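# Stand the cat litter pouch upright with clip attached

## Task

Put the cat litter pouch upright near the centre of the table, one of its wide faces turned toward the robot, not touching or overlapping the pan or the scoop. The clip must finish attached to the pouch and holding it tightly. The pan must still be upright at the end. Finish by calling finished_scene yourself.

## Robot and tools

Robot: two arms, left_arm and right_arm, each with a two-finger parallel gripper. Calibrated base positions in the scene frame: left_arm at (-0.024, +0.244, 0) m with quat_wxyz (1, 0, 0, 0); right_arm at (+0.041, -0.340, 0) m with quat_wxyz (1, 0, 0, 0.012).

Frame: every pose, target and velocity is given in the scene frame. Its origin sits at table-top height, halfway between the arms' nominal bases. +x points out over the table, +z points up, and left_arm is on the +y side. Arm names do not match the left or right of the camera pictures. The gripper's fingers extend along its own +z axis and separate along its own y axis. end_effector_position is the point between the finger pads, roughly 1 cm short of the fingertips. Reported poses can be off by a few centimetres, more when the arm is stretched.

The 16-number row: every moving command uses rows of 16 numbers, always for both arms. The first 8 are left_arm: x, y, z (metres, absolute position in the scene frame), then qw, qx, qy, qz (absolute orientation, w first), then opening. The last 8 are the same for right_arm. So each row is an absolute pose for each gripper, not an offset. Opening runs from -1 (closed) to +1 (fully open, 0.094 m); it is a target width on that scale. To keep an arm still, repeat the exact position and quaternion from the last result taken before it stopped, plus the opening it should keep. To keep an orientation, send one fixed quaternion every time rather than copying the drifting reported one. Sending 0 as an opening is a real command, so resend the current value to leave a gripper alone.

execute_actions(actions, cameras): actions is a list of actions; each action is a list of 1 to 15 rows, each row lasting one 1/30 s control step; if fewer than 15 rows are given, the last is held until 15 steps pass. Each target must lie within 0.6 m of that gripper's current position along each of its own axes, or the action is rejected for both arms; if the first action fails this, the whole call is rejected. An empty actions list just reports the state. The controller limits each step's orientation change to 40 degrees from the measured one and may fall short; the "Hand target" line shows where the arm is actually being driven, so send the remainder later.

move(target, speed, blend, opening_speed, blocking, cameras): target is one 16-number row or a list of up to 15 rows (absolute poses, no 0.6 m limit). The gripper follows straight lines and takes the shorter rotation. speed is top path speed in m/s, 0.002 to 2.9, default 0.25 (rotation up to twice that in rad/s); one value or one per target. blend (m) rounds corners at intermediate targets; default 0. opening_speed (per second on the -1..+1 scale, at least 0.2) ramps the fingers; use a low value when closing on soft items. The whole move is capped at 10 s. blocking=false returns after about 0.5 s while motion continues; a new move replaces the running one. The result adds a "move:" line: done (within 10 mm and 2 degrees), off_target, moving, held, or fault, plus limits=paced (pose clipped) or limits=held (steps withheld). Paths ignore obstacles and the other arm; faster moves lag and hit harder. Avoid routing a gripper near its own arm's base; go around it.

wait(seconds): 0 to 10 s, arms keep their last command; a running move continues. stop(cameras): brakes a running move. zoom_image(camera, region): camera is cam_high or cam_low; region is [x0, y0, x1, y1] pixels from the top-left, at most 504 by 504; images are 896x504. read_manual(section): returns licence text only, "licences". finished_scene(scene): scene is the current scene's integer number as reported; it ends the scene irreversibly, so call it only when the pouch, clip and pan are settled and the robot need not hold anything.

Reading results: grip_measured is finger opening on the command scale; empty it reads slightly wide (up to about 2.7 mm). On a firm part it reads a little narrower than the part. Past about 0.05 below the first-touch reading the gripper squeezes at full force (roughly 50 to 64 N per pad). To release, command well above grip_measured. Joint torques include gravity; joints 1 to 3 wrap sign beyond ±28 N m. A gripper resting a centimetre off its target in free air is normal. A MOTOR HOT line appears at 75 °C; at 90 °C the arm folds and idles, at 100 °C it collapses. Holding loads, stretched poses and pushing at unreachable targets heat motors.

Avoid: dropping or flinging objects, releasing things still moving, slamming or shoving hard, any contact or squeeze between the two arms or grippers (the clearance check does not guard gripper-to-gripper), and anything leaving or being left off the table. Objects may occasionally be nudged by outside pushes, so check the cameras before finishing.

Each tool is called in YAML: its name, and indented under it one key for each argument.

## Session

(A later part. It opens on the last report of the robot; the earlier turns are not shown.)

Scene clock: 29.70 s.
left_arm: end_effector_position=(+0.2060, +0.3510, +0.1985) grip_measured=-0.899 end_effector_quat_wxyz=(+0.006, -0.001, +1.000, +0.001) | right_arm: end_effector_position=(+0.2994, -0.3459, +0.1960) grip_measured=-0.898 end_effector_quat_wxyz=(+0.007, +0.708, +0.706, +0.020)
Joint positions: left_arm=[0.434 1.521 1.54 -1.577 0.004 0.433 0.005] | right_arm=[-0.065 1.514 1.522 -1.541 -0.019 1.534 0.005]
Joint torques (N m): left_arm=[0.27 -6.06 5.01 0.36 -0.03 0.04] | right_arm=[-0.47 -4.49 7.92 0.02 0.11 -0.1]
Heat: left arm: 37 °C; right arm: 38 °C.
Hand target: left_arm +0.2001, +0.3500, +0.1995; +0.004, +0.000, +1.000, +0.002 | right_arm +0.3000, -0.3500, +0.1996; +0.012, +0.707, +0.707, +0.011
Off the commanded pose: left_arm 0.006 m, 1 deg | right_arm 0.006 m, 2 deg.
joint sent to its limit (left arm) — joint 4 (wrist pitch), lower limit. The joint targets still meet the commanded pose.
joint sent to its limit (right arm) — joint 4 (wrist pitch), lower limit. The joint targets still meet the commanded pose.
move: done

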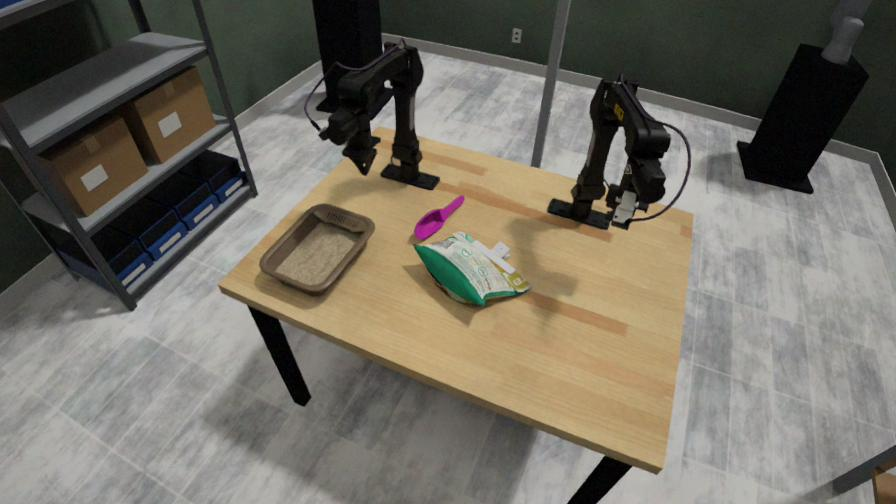

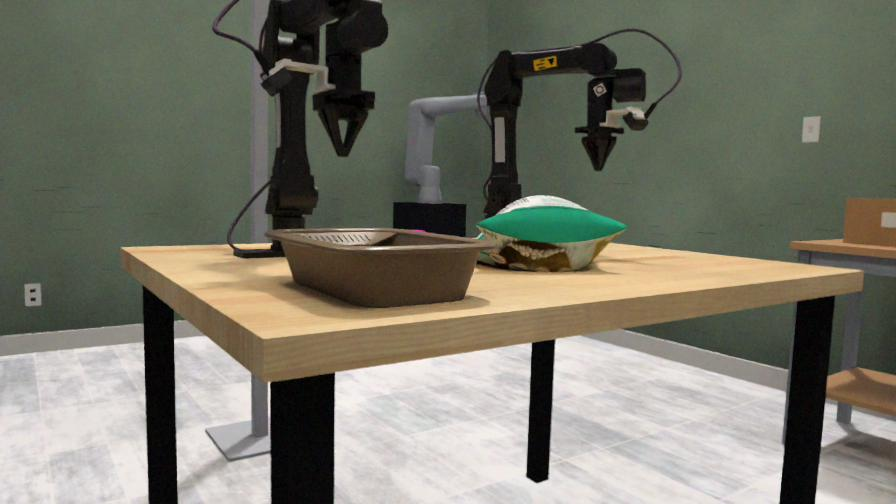

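move:
  target:
    - [0.24,0.22,0.15,0.2363,-0.5067,0.7513,-0.3503,-0.25,0.3,-0.35,0.2,0,0.7071,0.7071,0,-0.9]
    - [0.307,0.175,0.064,0.2363,-0.5067,0.7513,-0.3503,-0.25,0.3,-0.35,0.2,0,0.7071,0.7071,0,-0.9]

zoom_image:
  camera: "cam_high"
  region: [440, 200, 600, 320]

zoom_image:
  camera: "cam_low"
  region: [480, 160, 680, 280]

Scene clock: 38.77 s.
left_arm: end_effector_position=(+0.3106, +0.1748, +0.0715) grip_measured=-0.251 end_effector_quat_wxyz=(+0.239, -0.505, +0.749, -0.357) | right_arm: end_effector_position=(+0.2990, -0.3459, +0.1960) grip_measured=-0.898 end_effector_quat_wxyz=(+0.007, +0.708, +0.706, +0.019)
Joint positions: left_arm=[-0.086 1.285 0.445 0.135 0.234 -1.381 0.035] | right_arm=[-0.065 1.514 1.522 -1.543 -0.019 1.533 0.005]
Joint torques (N m): left_arm=[-0.61 -2.65 5.37 1.92 -0.06 0.03] | right_arm=[-0.17 -4.53 7.91 0.06 0.13 -0.1]
Heat: left arm: 37 °C; right arm: 39 °C.
Hand target: left_arm +0.3069, +0.1750, +0.0642; +0.236, -0.507, +0.751, -0.350 | right_arm +0.3000, -0.3500, +0.1996; +0.012, +0.707, +0.707, +0.011
Off the commanded pose: left_arm 0.008 m, 1 deg | right_arm 0.006 m, 2 deg.
joint sent to its limit (right arm) — joint 4 (wrist pitch), lower limit. The joint targets still meet the commanded pose.
move: done

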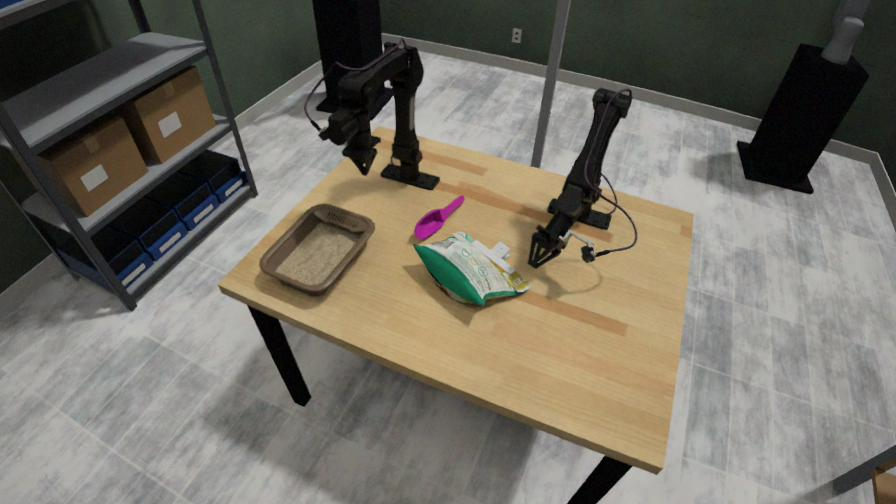

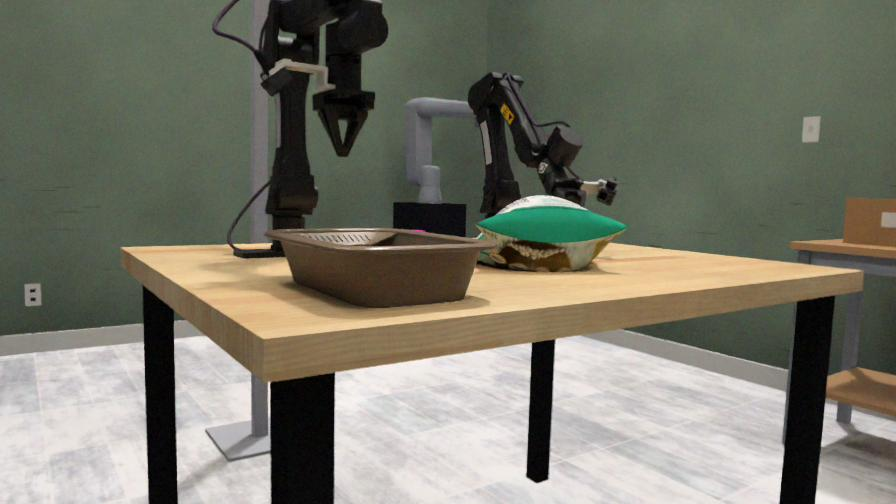

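Scaled by 3.150.

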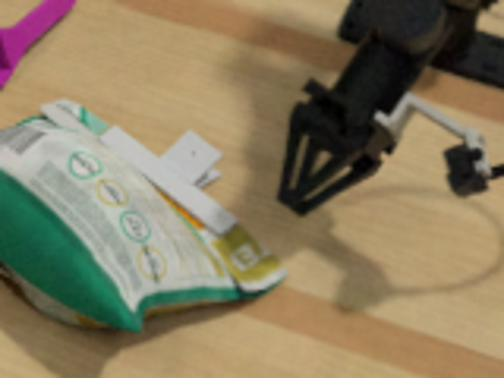

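Scaled by 2.520.

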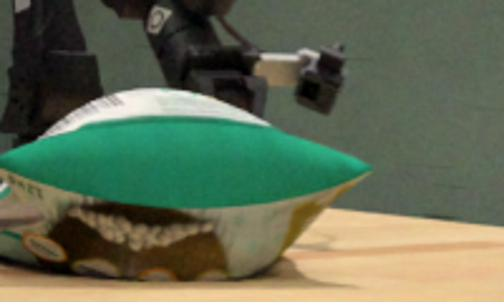

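move:
  target:
    - [0.307,0.175,0.036,0.2363,-0.5067,0.7513,-0.3503,-0.15,0.3,-0.35,0.2,0,0.7071,0.7071,0,-0.9]
    - [0.328,0.164,0.03,0.2363,-0.5067,0.7513,-0.3503,-0.15,0.3,-0.35,0.2,0,0.7071,0.7071,0,-0.9]
  speed: 0.06

zoom_image:
  camera: "cam_high"
  region: [480, 220, 580, 310]

zoom_image:
  camera: "cam_low"
  region: [560, 160, 680, 280]

Scene clock: 40.53 s.
left_arm: end_effector_position=(+0.3197, +0.1651, +0.0253) grip_measured=-0.151 end_effector_quat_wxyz=(+0.227, -0.510, +0.753, -0.348) | right_arm: end_effector_position=(+0.2989, -0.3459, +0.1960) grip_measured=-0.898 end_effector_quat_wxyz=(+0.007, +0.708, +0.706, +0.019)
Joint positions: left_arm=[-0.126 1.521 0.408 0.38 0.204 -1.408 0.04] | right_arm=[-0.065 1.514 1.522 -1.544 -0.019 1.533 0.005]
Joint torques (N m): left_arm=[-0.58 -3.78 7.56 1.87 -0.07 -0.04] | right_arm=[-0.38 -4.66 7.71 0.07 0.19 -0.1]
Heat: left arm: 37 °C; right arm: 39 °C.
Hand target: left_arm +0.3278, +0.1641, +0.0303; +0.236, -0.507, +0.751, -0.350 | right_arm +0.3000, -0.3500, +0.1996; +0.012, +0.707, +0.707, +0.011
Off the commanded pose: left_arm 0.010 m, 1 deg | right_arm 0.006 m, 2 deg.
joint sent to its limit (right arm) — joint 4 (wrist pitch), lower limit. The joint targets still meet the commanded pose.
move: done

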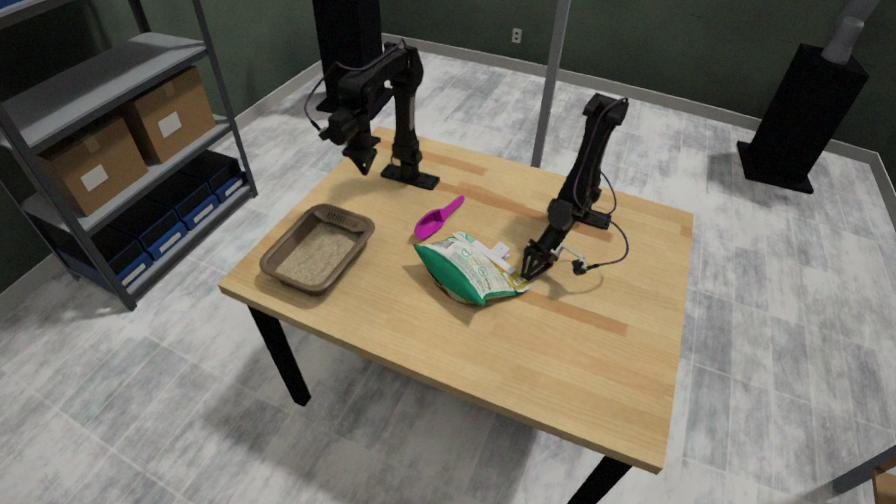

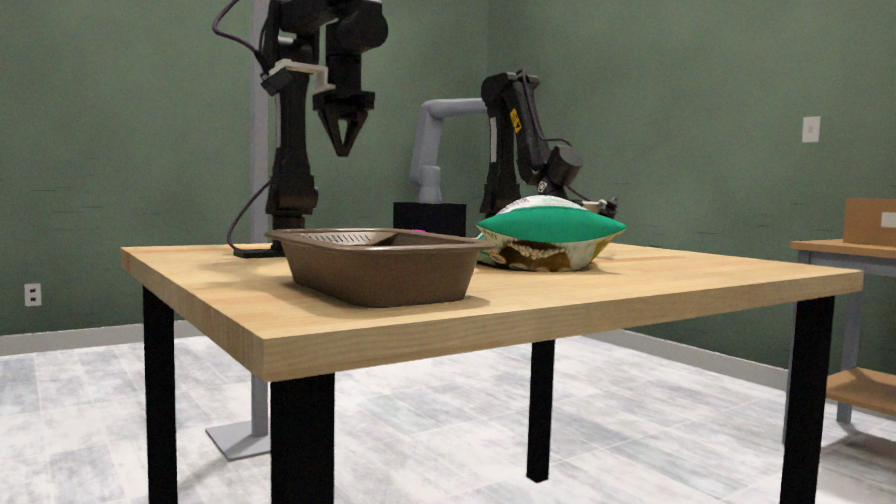

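Scaled by 5.040.

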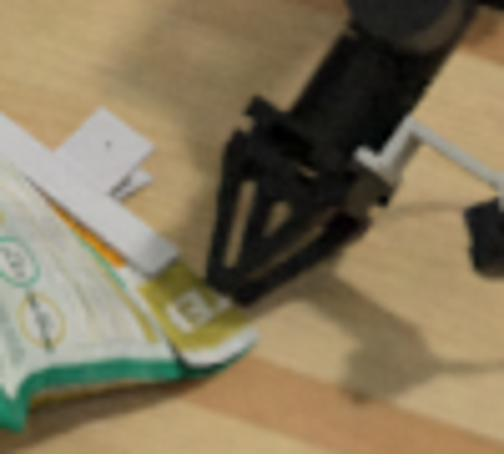

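Scaled by 4.200.

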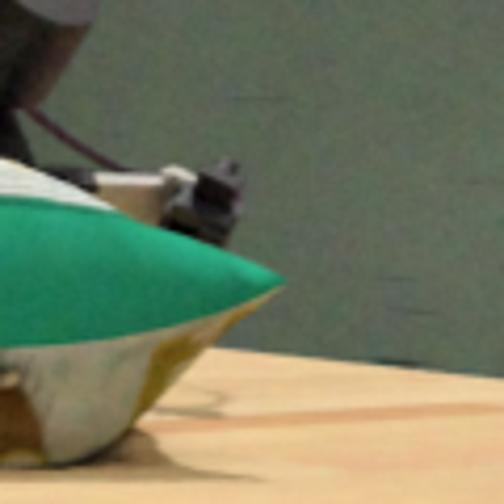

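move:
  target:
    - [0.356,0.153,0.031,0.2363,-0.5067,0.7513,-0.3503,-0.15,0.3,-0.35,0.2,0,0.7071,0.7071,0,-0.9]
  speed: 0.05

zoom_image:
  camera: "cam_high"
  region: [480, 220, 580, 310]

zoom_image:
  camera: "cam_low"
  region: [460, 160, 680, 280]

Scene clock: 41.83 s.
left_arm: end_effector_position=(+0.3459, +0.1551, +0.0246) grip_measured=-0.151 end_effector_quat_wxyz=(+0.226, -0.511, +0.754, -0.346) | right_arm: end_effector_position=(+0.2989, -0.3459, +0.1960) grip_measured=-0.898 end_effector_quat_wxyz=(+0.007, +0.708, +0.706, +0.019)
Joint positions: left_arm=[-0.154 1.626 0.513 0.38 0.182 -1.426 0.04] | right_arm=[-0.065 1.514 1.522 -1.544 -0.019 1.533 0.005]
Joint torques (N m): left_arm=[-0.62 -4.63 8.12 1.77 -0.1 0.02] | right_arm=[-0.29 -4.42 7.95 0.04 0.18 -0.1]
Heat: left arm: 38 °C; right arm: 39 °C.
Hand target: left_arm +0.3556, +0.1530, +0.0312; +0.236, -0.507, +0.751, -0.351 | right_arm +0.3000, -0.3500, +0.1996; +0.012, +0.707, +0.707, +0.011
Off the commanded pose: left_arm 0.012 m, 1 deg | right_arm 0.006 m, 2 deg.
joint sent to its limit (right arm) — joint 4 (wrist pitch), lower limit. The joint targets still meet the commanded pose.
move: off_target (left_arm)

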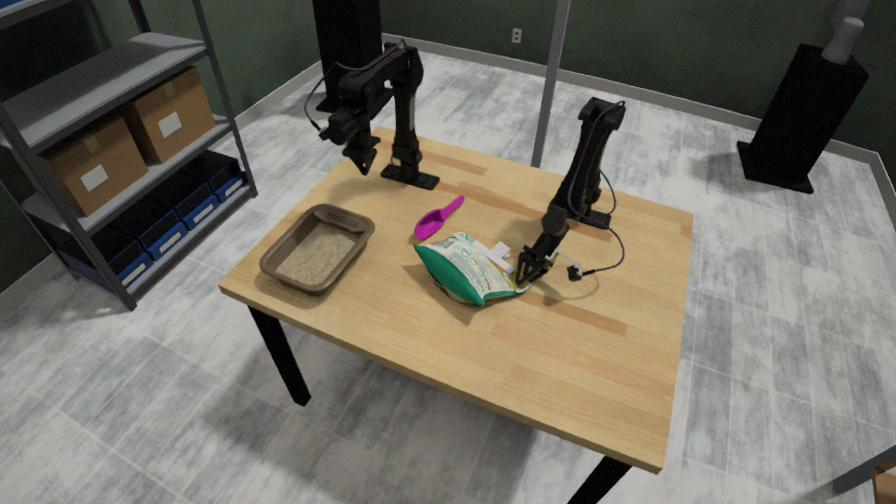

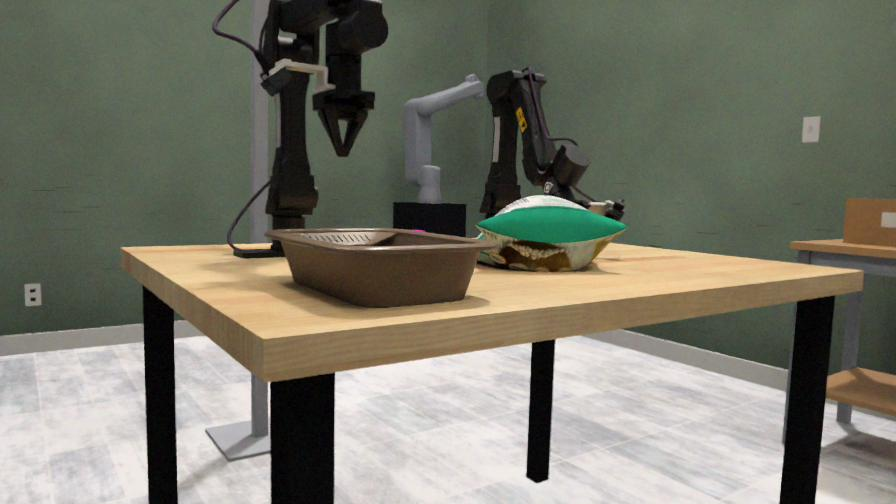

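Scaled by 5.040.

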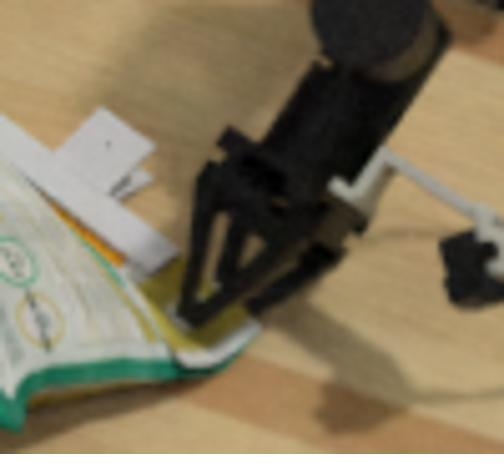

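Scaled by 2.291.

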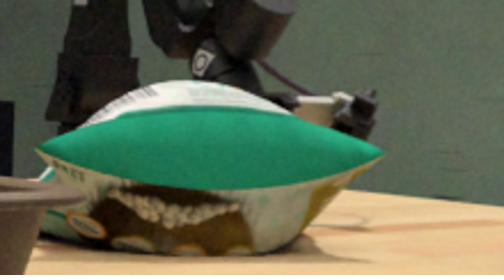

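move:
  target:
    - [0.356,0.153,0.031,0.2363,-0.5067,0.7513,-0.3503,-0.15,0.18,-0.02,0.16,0.2363,-0.5067,0.7513,-0.3503,-0.15]

Scene clock: 48.57 s.
left_arm: end_effector_position=(+0.3459, +0.1551, +0.0246) grip_measured=-0.151 end_effector_quat_wxyz=(+0.226, -0.511, +0.754, -0.346) | right_arm: end_effector_position=(+0.1788, -0.0275, +0.1566) grip_measured=-0.152 end_effector_quat_wxyz=(+0.243, -0.521, +0.751, -0.324)
Joint positions: left_arm=[-0.154 1.626 0.513 0.38 0.182 -1.426 0.04] | right_arm=[1.508 1.974 1.662 -1.558 0.792 0.446 0.04]
Joint torques (N m): left_arm=[-0.42 -4.6 7.92 1.75 -0.08 0] | right_arm=[0.34 -7.86 7.58 -0.42 0.64 -0.02]
Heat: left arm: 39 °C; right arm: 38 °C.
Hand target: left_arm +0.3556, +0.1530, +0.0312; +0.236, -0.507, +0.751, -0.350 | right_arm +0.1801, -0.0203, +0.1596; +0.254, -0.520, +0.748, -0.325
Off the commanded pose: left_arm 0.012 m, 1 deg | right_arm 0.008 m, 3 deg.
joint sent to its limit (right arm) — joint 4 (wrist pitch), lower limit. The joint targets are off in orientation, not in position.
move: off_target (left_arm, right_arm)

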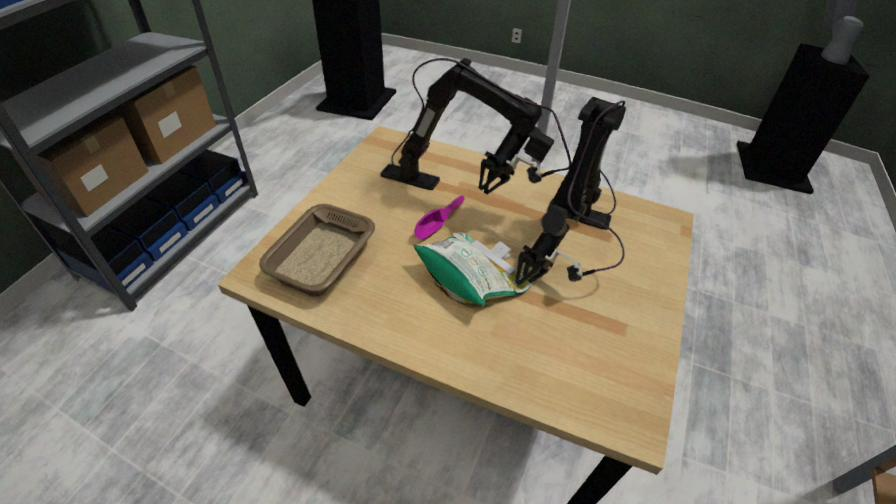

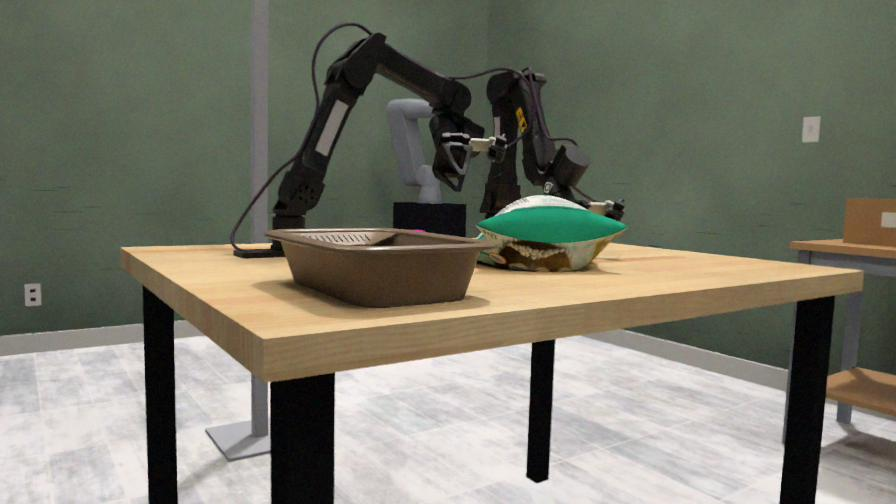

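move:
  target:
    - [0.356,0.153,0.031,0.2363,-0.5067,0.7513,-0.3503,-0.15,0.208,-0.032,0.09,0.2363,-0.5067,0.7513,-0.3503,-0.15]
    - [0.356,0.153,0.031,0.2363,-0.5067,0.7513,-0.3503,-0.15,0.208,-0.032,0.04,0.2363,-0.5067,0.7513,-0.3503,-0.15]
  speed: 0.12

zoom_image:
  camera: "cam_high"
  region: [420, 180, 540, 290]

Scene clock: 50.57 s.
left_arm: end_effector_position=(+0.3459, +0.1551, +0.0246) grip_measured=-0.151 end_effector_quat_wxyz=(+0.226, -0.511, +0.754, -0.346) | right_arm: end_effector_position=(+0.2038, -0.0306, +0.0450) grip_measured=-0.152 end_effector_quat_wxyz=(+0.231, -0.510, +0.754, -0.343)
Joint positions: left_arm=[-0.154 1.626 0.513 0.38 0.182 -1.426 0.04] | right_arm=[1.437 2.12 1.409 -1.161 0.811 0.403 0.04]
Joint torques (N m): left_arm=[-0.47 -4.48 7.92 1.77 -0.11 0.01] | right_arm=[-0.54 -8.85 3.93 -0.21 0.59 0]
Heat: left arm: 39 °C; right arm: 38 °C.
Hand target: left_arm +0.3556, +0.1530, +0.0312; +0.236, -0.507, +0.751, -0.350 | right_arm +0.2078, -0.0321, +0.0401; +0.236, -0.507, +0.751, -0.350
Off the commanded pose: left_arm 0.012 m, 1 deg | right_arm 0.007 m, 1 deg.
move: off_target (left_arm)

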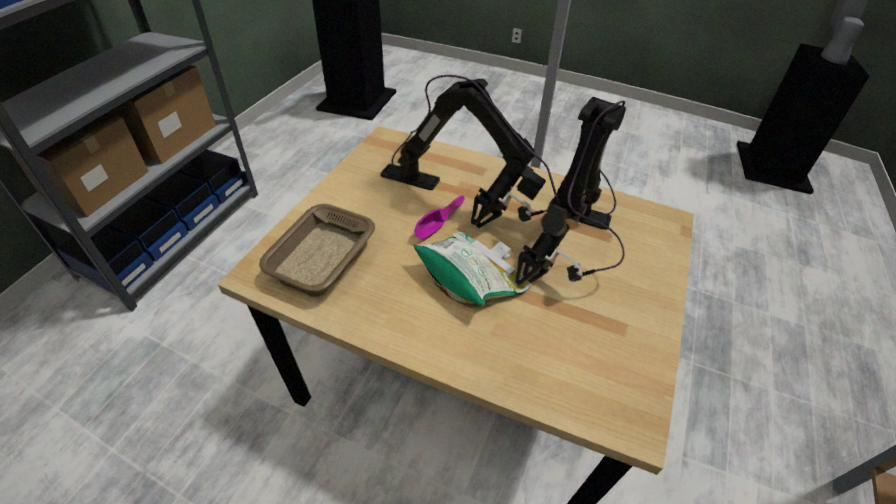

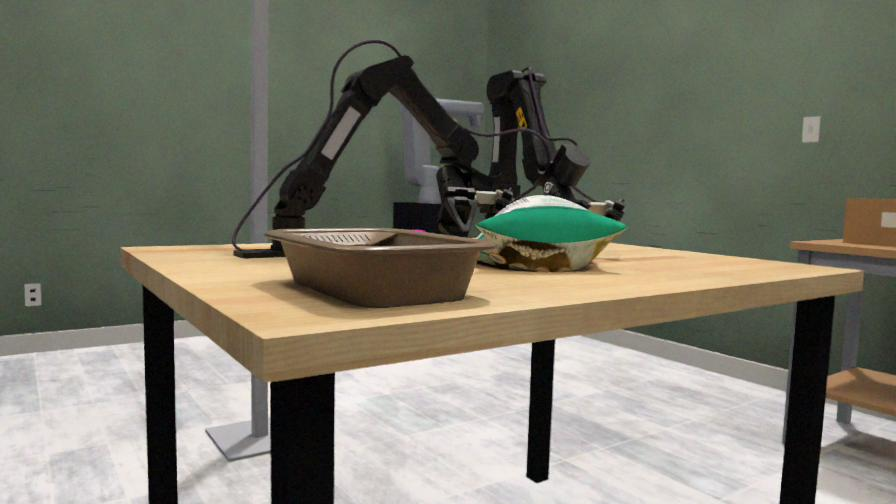

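Scaled by 4.200.

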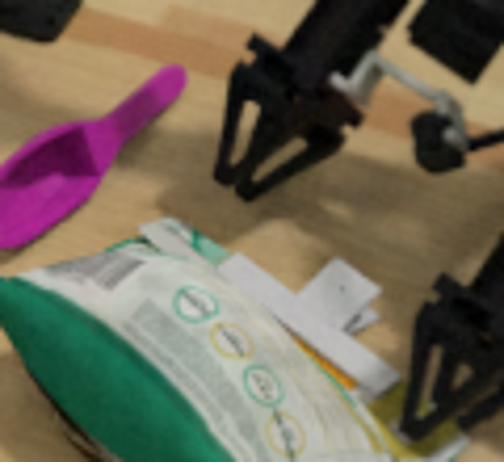

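move:
  target:
    - [0.356,0.153,0.031,0.2363,-0.5067,0.7513,-0.3503,-0.15,0.212,-0.032,0.024,0.2363,-0.5067,0.7513,-0.3503,-0.15]
    - [0.356,0.153,0.031,0.2363,-0.5067,0.7513,-0.3503,-0.15,0.233,-0.038,0.024,0.2363,-0.5067,0.7513,-0.3503,-0.15]
  speed: 0.06

zoom_image:
  camera: "cam_high"
  region: [420, 190, 520, 280]

Scene clock: 52.33 s.
left_arm: end_effector_position=(+0.3459, +0.1551, +0.0246) grip_measured=-0.151 end_effector_quat_wxyz=(+0.226, -0.511, +0.754, -0.346) | right_arm: end_effector_position=(+0.2303, -0.0369, +0.0249) grip_measured=-0.152 end_effector_quat_wxyz=(+0.227, -0.511, +0.752, -0.349)
Joint positions: left_arm=[-0.154 1.626 0.513 0.38 0.182 -1.426 0.04] | right_arm=[1.363 2.141 1.353 -1.023 0.833 0.301 0.04]
Joint torques (N m): left_arm=[-0.5 -4.71 8.2 1.77 -0.06 -0.01] | right_arm=[-0.44 -10.11 3.47 -0.09 0.58 0]
Heat: left arm: 39 °C; right arm: 38 °C.
Hand target: left_arm +0.3556, +0.1530, +0.0312; +0.236, -0.507, +0.751, -0.350 | right_arm +0.2329, -0.0380, +0.0241; +0.236, -0.507, +0.752, -0.351
Off the commanded pose: left_arm 0.012 m, 1 deg | right_arm 0.003 m, 1 deg.
move: off_target (left_arm)

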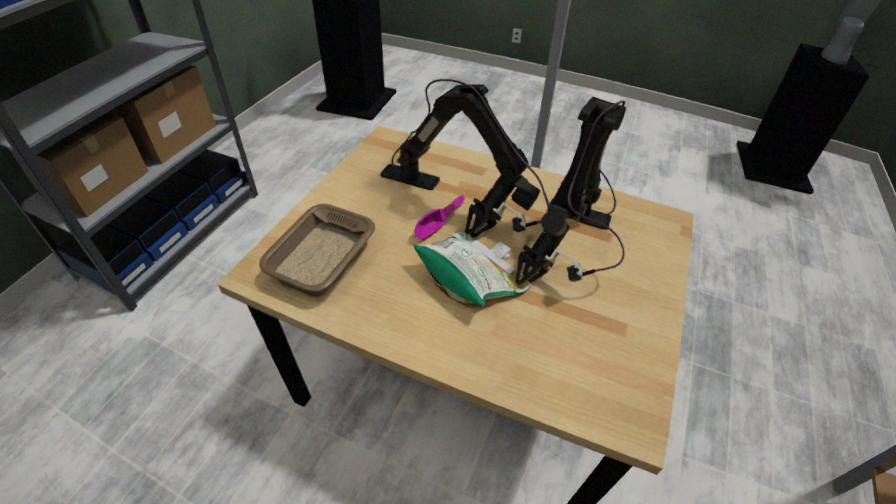

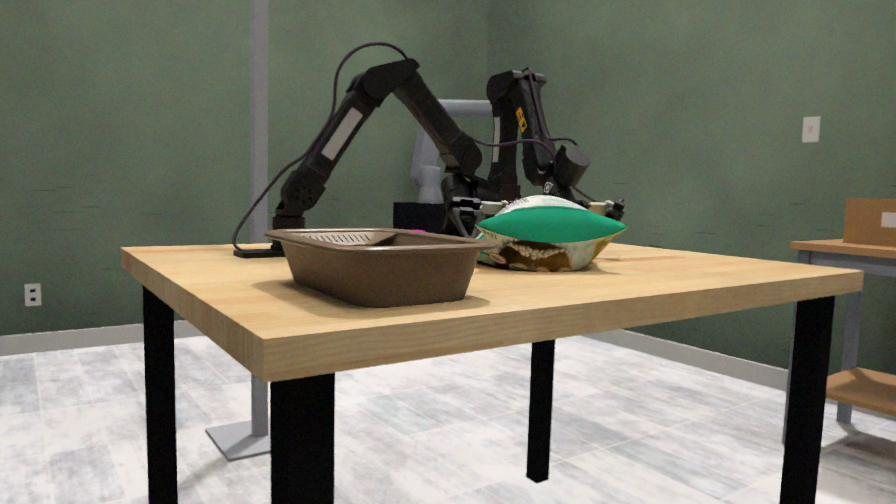

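Scaled by 5.040.

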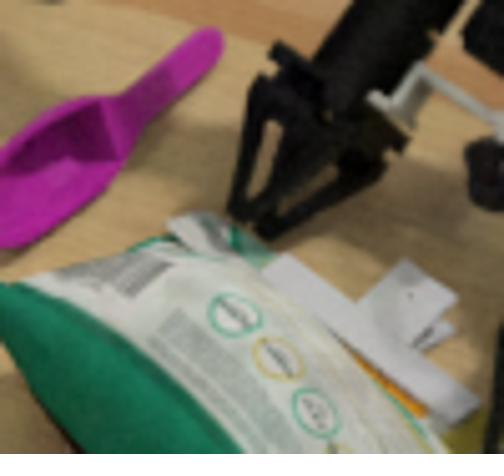

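move:
  target:
    - [0.356,0.153,0.031,0.2363,-0.5067,0.7513,-0.3503,-0.15,0.263,-0.049,0.026,0.2363,-0.5067,0.7513,-0.3503,-0.15]
  speed: 0.05

zoom_image:
  camera: "cam_high"
  region: [420, 190, 520, 280]

zoom_image:
  camera: "cam_low"
  region: [420, 160, 660, 290]

Scene clock: 53.80 s.
left_arm: end_effector_position=(+0.3459, +0.1551, +0.0246) grip_measured=-0.151 end_effector_quat_wxyz=(+0.226, -0.511, +0.754, -0.346) | right_arm: end_effector_position=(+0.2591, -0.0488, +0.0248) grip_measured=-0.152 end_effector_quat_wxyz=(+0.225, -0.518, +0.743, -0.360)
Joint positions: left_arm=[-0.154 1.626 0.513 0.38 0.182 -1.426 0.04] | right_arm=[1.283 2.115 1.303 -0.926 0.864 0.167 0.04]
Joint torques (N m): left_arm=[-0.38 -4.56 7.91 1.79 -0.07 0] | right_arm=[-1.09 -10.97 3.21 0.22 0.42 -0.01]
Heat: left arm: 39 °C; right arm: 39 °C.
Hand target: left_arm +0.3556, +0.1530, +0.0312; +0.236, -0.507, +0.751, -0.350 | right_arm +0.2630, -0.0491, +0.0261; +0.236, -0.506, +0.751, -0.351
Off the commanded pose: left_arm 0.012 m, 1 deg | right_arm 0.004 m, 2 deg.
move: off_target (left_arm)

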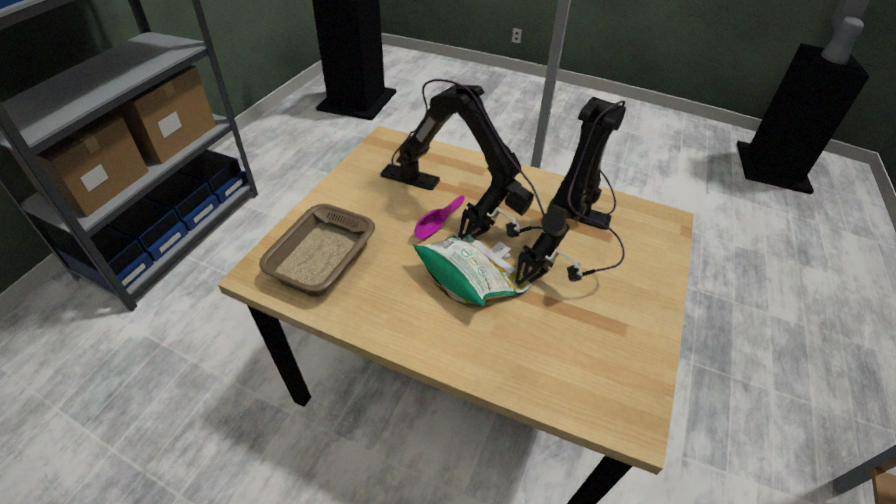

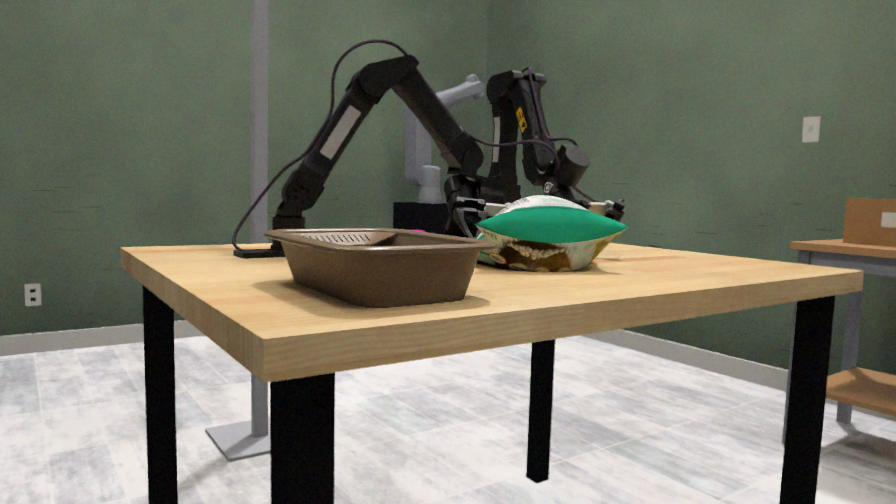

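Scaled by 5.040.

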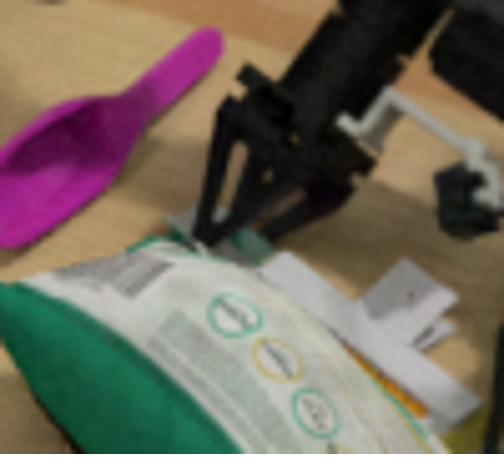

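Scaled by 2.100.

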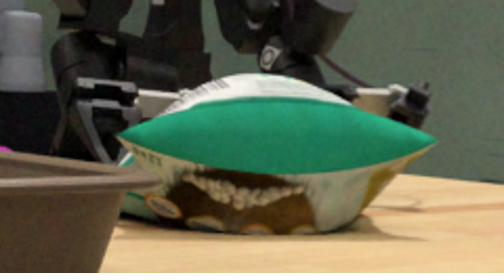

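move:
  target: [0.356,0.153,0.031,0.2363,-0.5067,0.7513,-0.3503,-1,0.263,-0.049,0.026,0.2363,-0.5067,0.7513,-0.3503,-1]
  opening_speed: 0.3

zoom_image:
  camera: "cam_high"
  region: [430, 200, 550, 310]

Scene clock: 57.00 s.
left_arm: end_effector_position=(+0.3447, +0.1562, +0.0229) grip_measured=-0.984 end_effector_quat_wxyz=(+0.225, -0.513, +0.754, -0.342) | right_arm: end_effector_position=(+0.2573, -0.0468, +0.0207) grip_measured=-0.981 end_effector_quat_wxyz=(+0.223, -0.517, +0.749, -0.350)
Joint positions: left_arm=[-0.154 1.626 0.513 0.371 0.177 -1.426 0.001] | right_arm=[1.283 2.115 1.298 -0.906 0.845 0.165 0.001]
Joint torques (N m): left_arm=[-0.66 -4.67 7.79 1.87 0 0.04] | right_arm=[-1.13 -11.02 3.66 0.06 0.66 0.02]
Heat: left arm: 39 °C; right arm: 39 °C.
Hand target: left_arm +0.3555, +0.1530, +0.0313; +0.236, -0.507, +0.751, -0.350 | right_arm +0.2629, -0.0490, +0.0260; +0.236, -0.507, +0.752, -0.351
Off the commanded pose: left_arm 0.014 m, 2 deg | right_arm 0.008 m, 2 deg.
move: off_target (left_arm)

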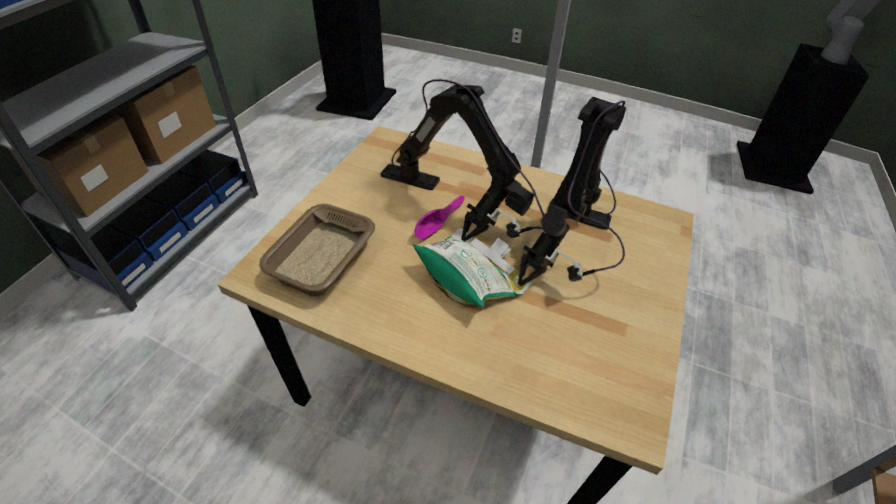

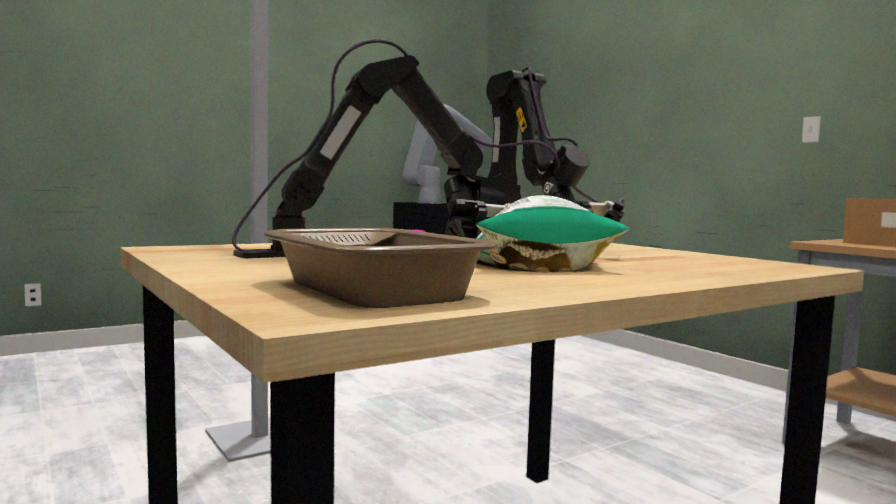

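Scaled by 4.200.

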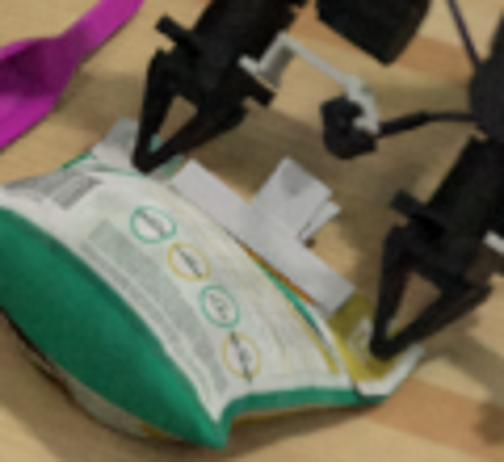

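move:
  target: [0.352,0.156,0.067,0.2363,-0.5067,0.7513,-0.3503,-1,0.259,-0.047,0.063,0.2363,-0.5067,0.7513,-0.3503,-1]
  speed: 0.05

zoom_image:
  camera: "cam_high"
  region: [410, 200, 550, 320]

zoom_image:
  camera: "cam_low"
  region: [440, 160, 660, 280]

Scene clock: 58.43 s.
left_arm: end_effector_position=(+0.3443, +0.1574, +0.0485) grip_measured=-0.985 end_effector_quat_wxyz=(+0.223, -0.516, +0.755, -0.337) | right_arm: end_effector_position=(+0.2569, -0.0504, +0.0450) grip_measured=-0.982 end_effector_quat_wxyz=(+0.221, -0.517, +0.748, -0.354)
Joint positions: left_arm=[-0.154 1.524 0.567 0.205 0.171 -1.426 0.001] | right_arm=[1.282 2.064 1.325 -0.995 0.849 0.171 0.001]
Joint torques (N m): left_arm=[0.08 -7.45 8.53 1.57 0.13 0.1] | right_arm=[0.29 -12.11 6.95 -0.49 0.62 0.12]
Motor temperatures (°C): left_arm=[30 35 39 34 29 30 28] | right_arm=[27 40 37 30 27 27 28]
Heat: left arm: 39 °C; right arm: 40 °C.
Hand target: left_arm +0.3518, +0.1560, +0.0668; +0.237, -0.507, +0.751, -0.350 | right_arm +0.2590, -0.0473, +0.0626; +0.236, -0.507, +0.751, -0.350
Off the commanded pose: left_arm 0.020 m, 2 deg | right_arm 0.018 m, 2 deg.
move: off_target (left_arm, right_arm)

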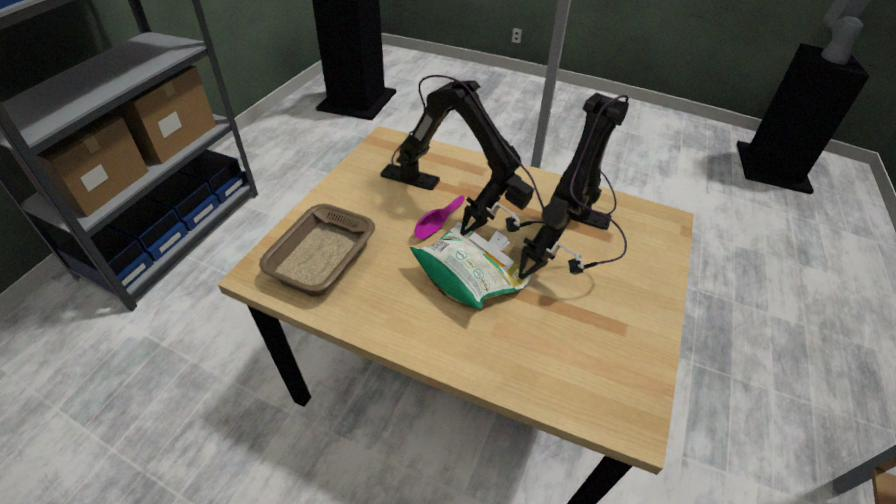

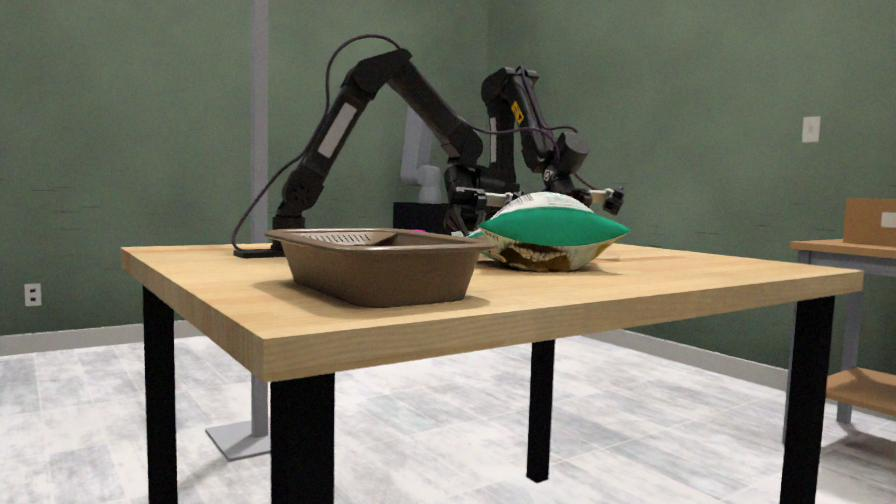

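Scaled by 3.600.

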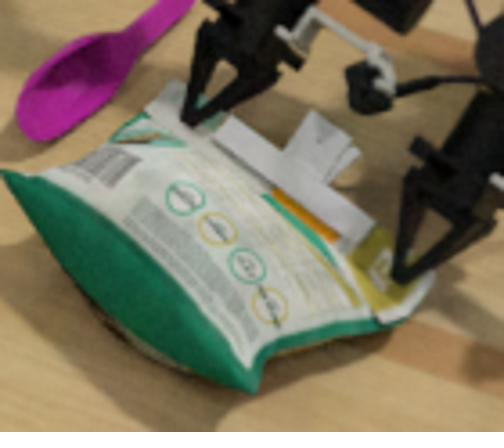

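Scaled by 2.291.

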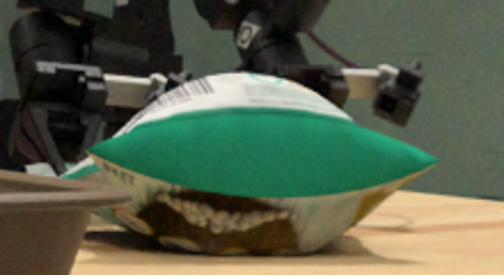

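move:
  target:
    - [0.352,0.154,0.14,0.1210,-0.5459,0.8093,-0.1794,-1,0.259,-0.049,0.14,0.1210,-0.5459,0.8093,-0.1794,-1]
  speed: 0.08

zoom_image:
  camera: "cam_high"
  region: [410, 180, 550, 320]

zoom_image:
  camera: "cam_low"
  region: [440, 120, 680, 280]

Scene clock: 62.13 s.
left_arm: end_effector_position=(+0.3498, +0.1568, +0.1283) grip_measured=-0.985 end_effector_quat_wxyz=(+0.119, -0.551, +0.807, -0.176) | right_arm: end_effector_position=(+0.2589, -0.0487, +0.1236) grip_measured=-0.982 end_effector_quat_wxyz=(+0.112, -0.550, +0.806, -0.189)
Joint positions: left_arm=[-0.198 1.615 1.264 -0.799 0.074 -1.413 0.001] | right_arm=[1.113 1.896 1.601 -1.277 0.444 -0.061 0.001]
Joint torques (N m): left_arm=[-0.23 -6.71 10.33 0.87 0.05 0.05] | right_arm=[-0.43 -11.12 8.2 -0.12 0.15 0]
Heat: left arm: 40 °C; right arm: 41 °C.
Hand target: left_arm +0.3519, +0.1541, +0.1399; +0.121, -0.546, +0.809, -0.180 | right_arm +0.2589, -0.0493, +0.1396; +0.121, -0.546, +0.809, -0.179
Off the commanded pose: left_arm 0.012 m, 1 deg | right_arm 0.016 m, 2 deg.
move: off_target (left_arm, right_arm)

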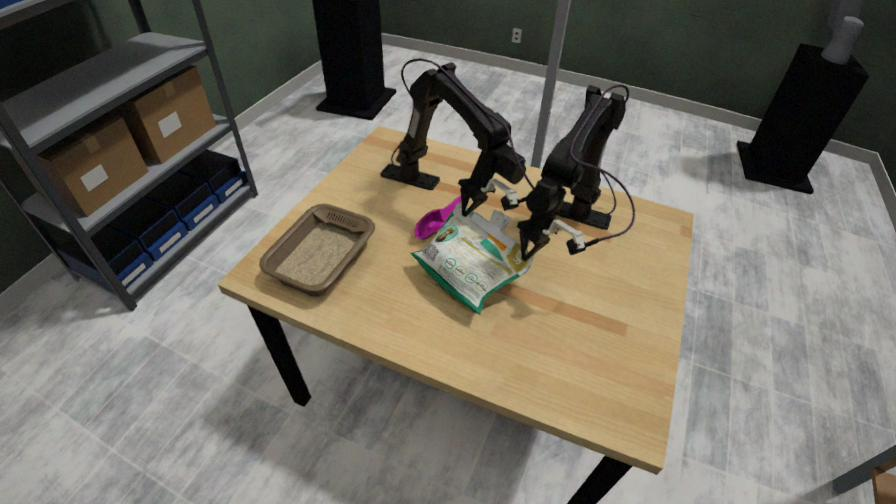

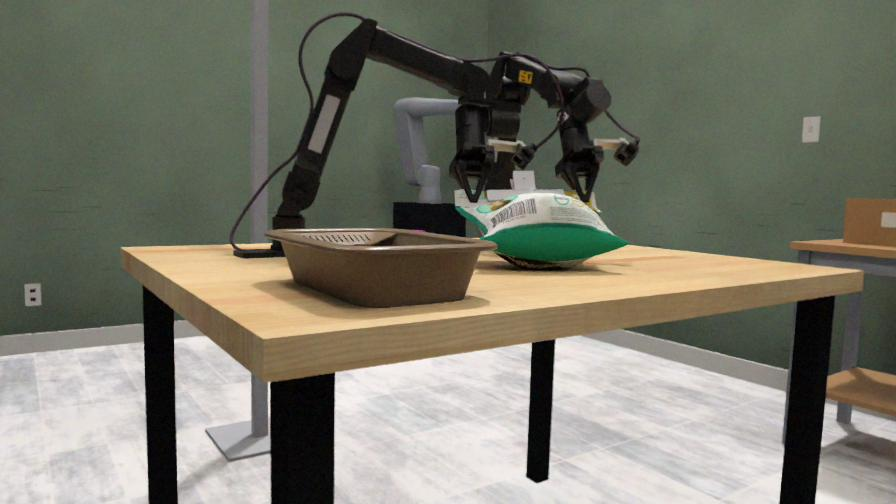

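Scaled by 3.600.

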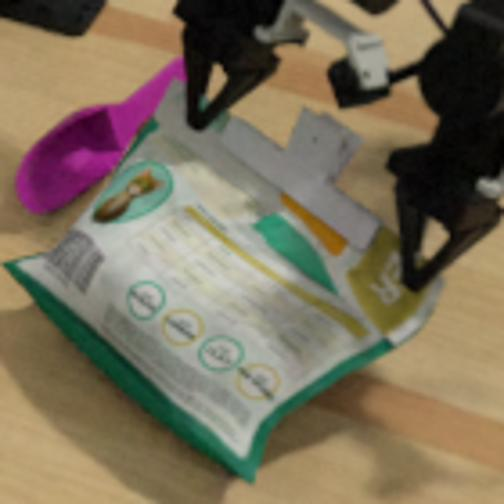

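Scaled by 2.100.

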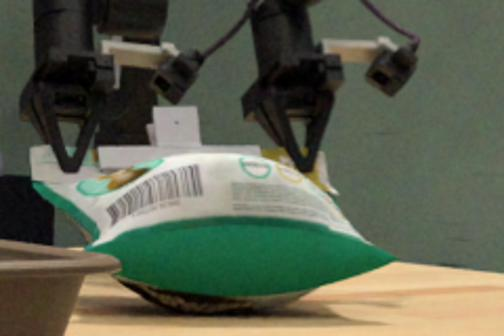

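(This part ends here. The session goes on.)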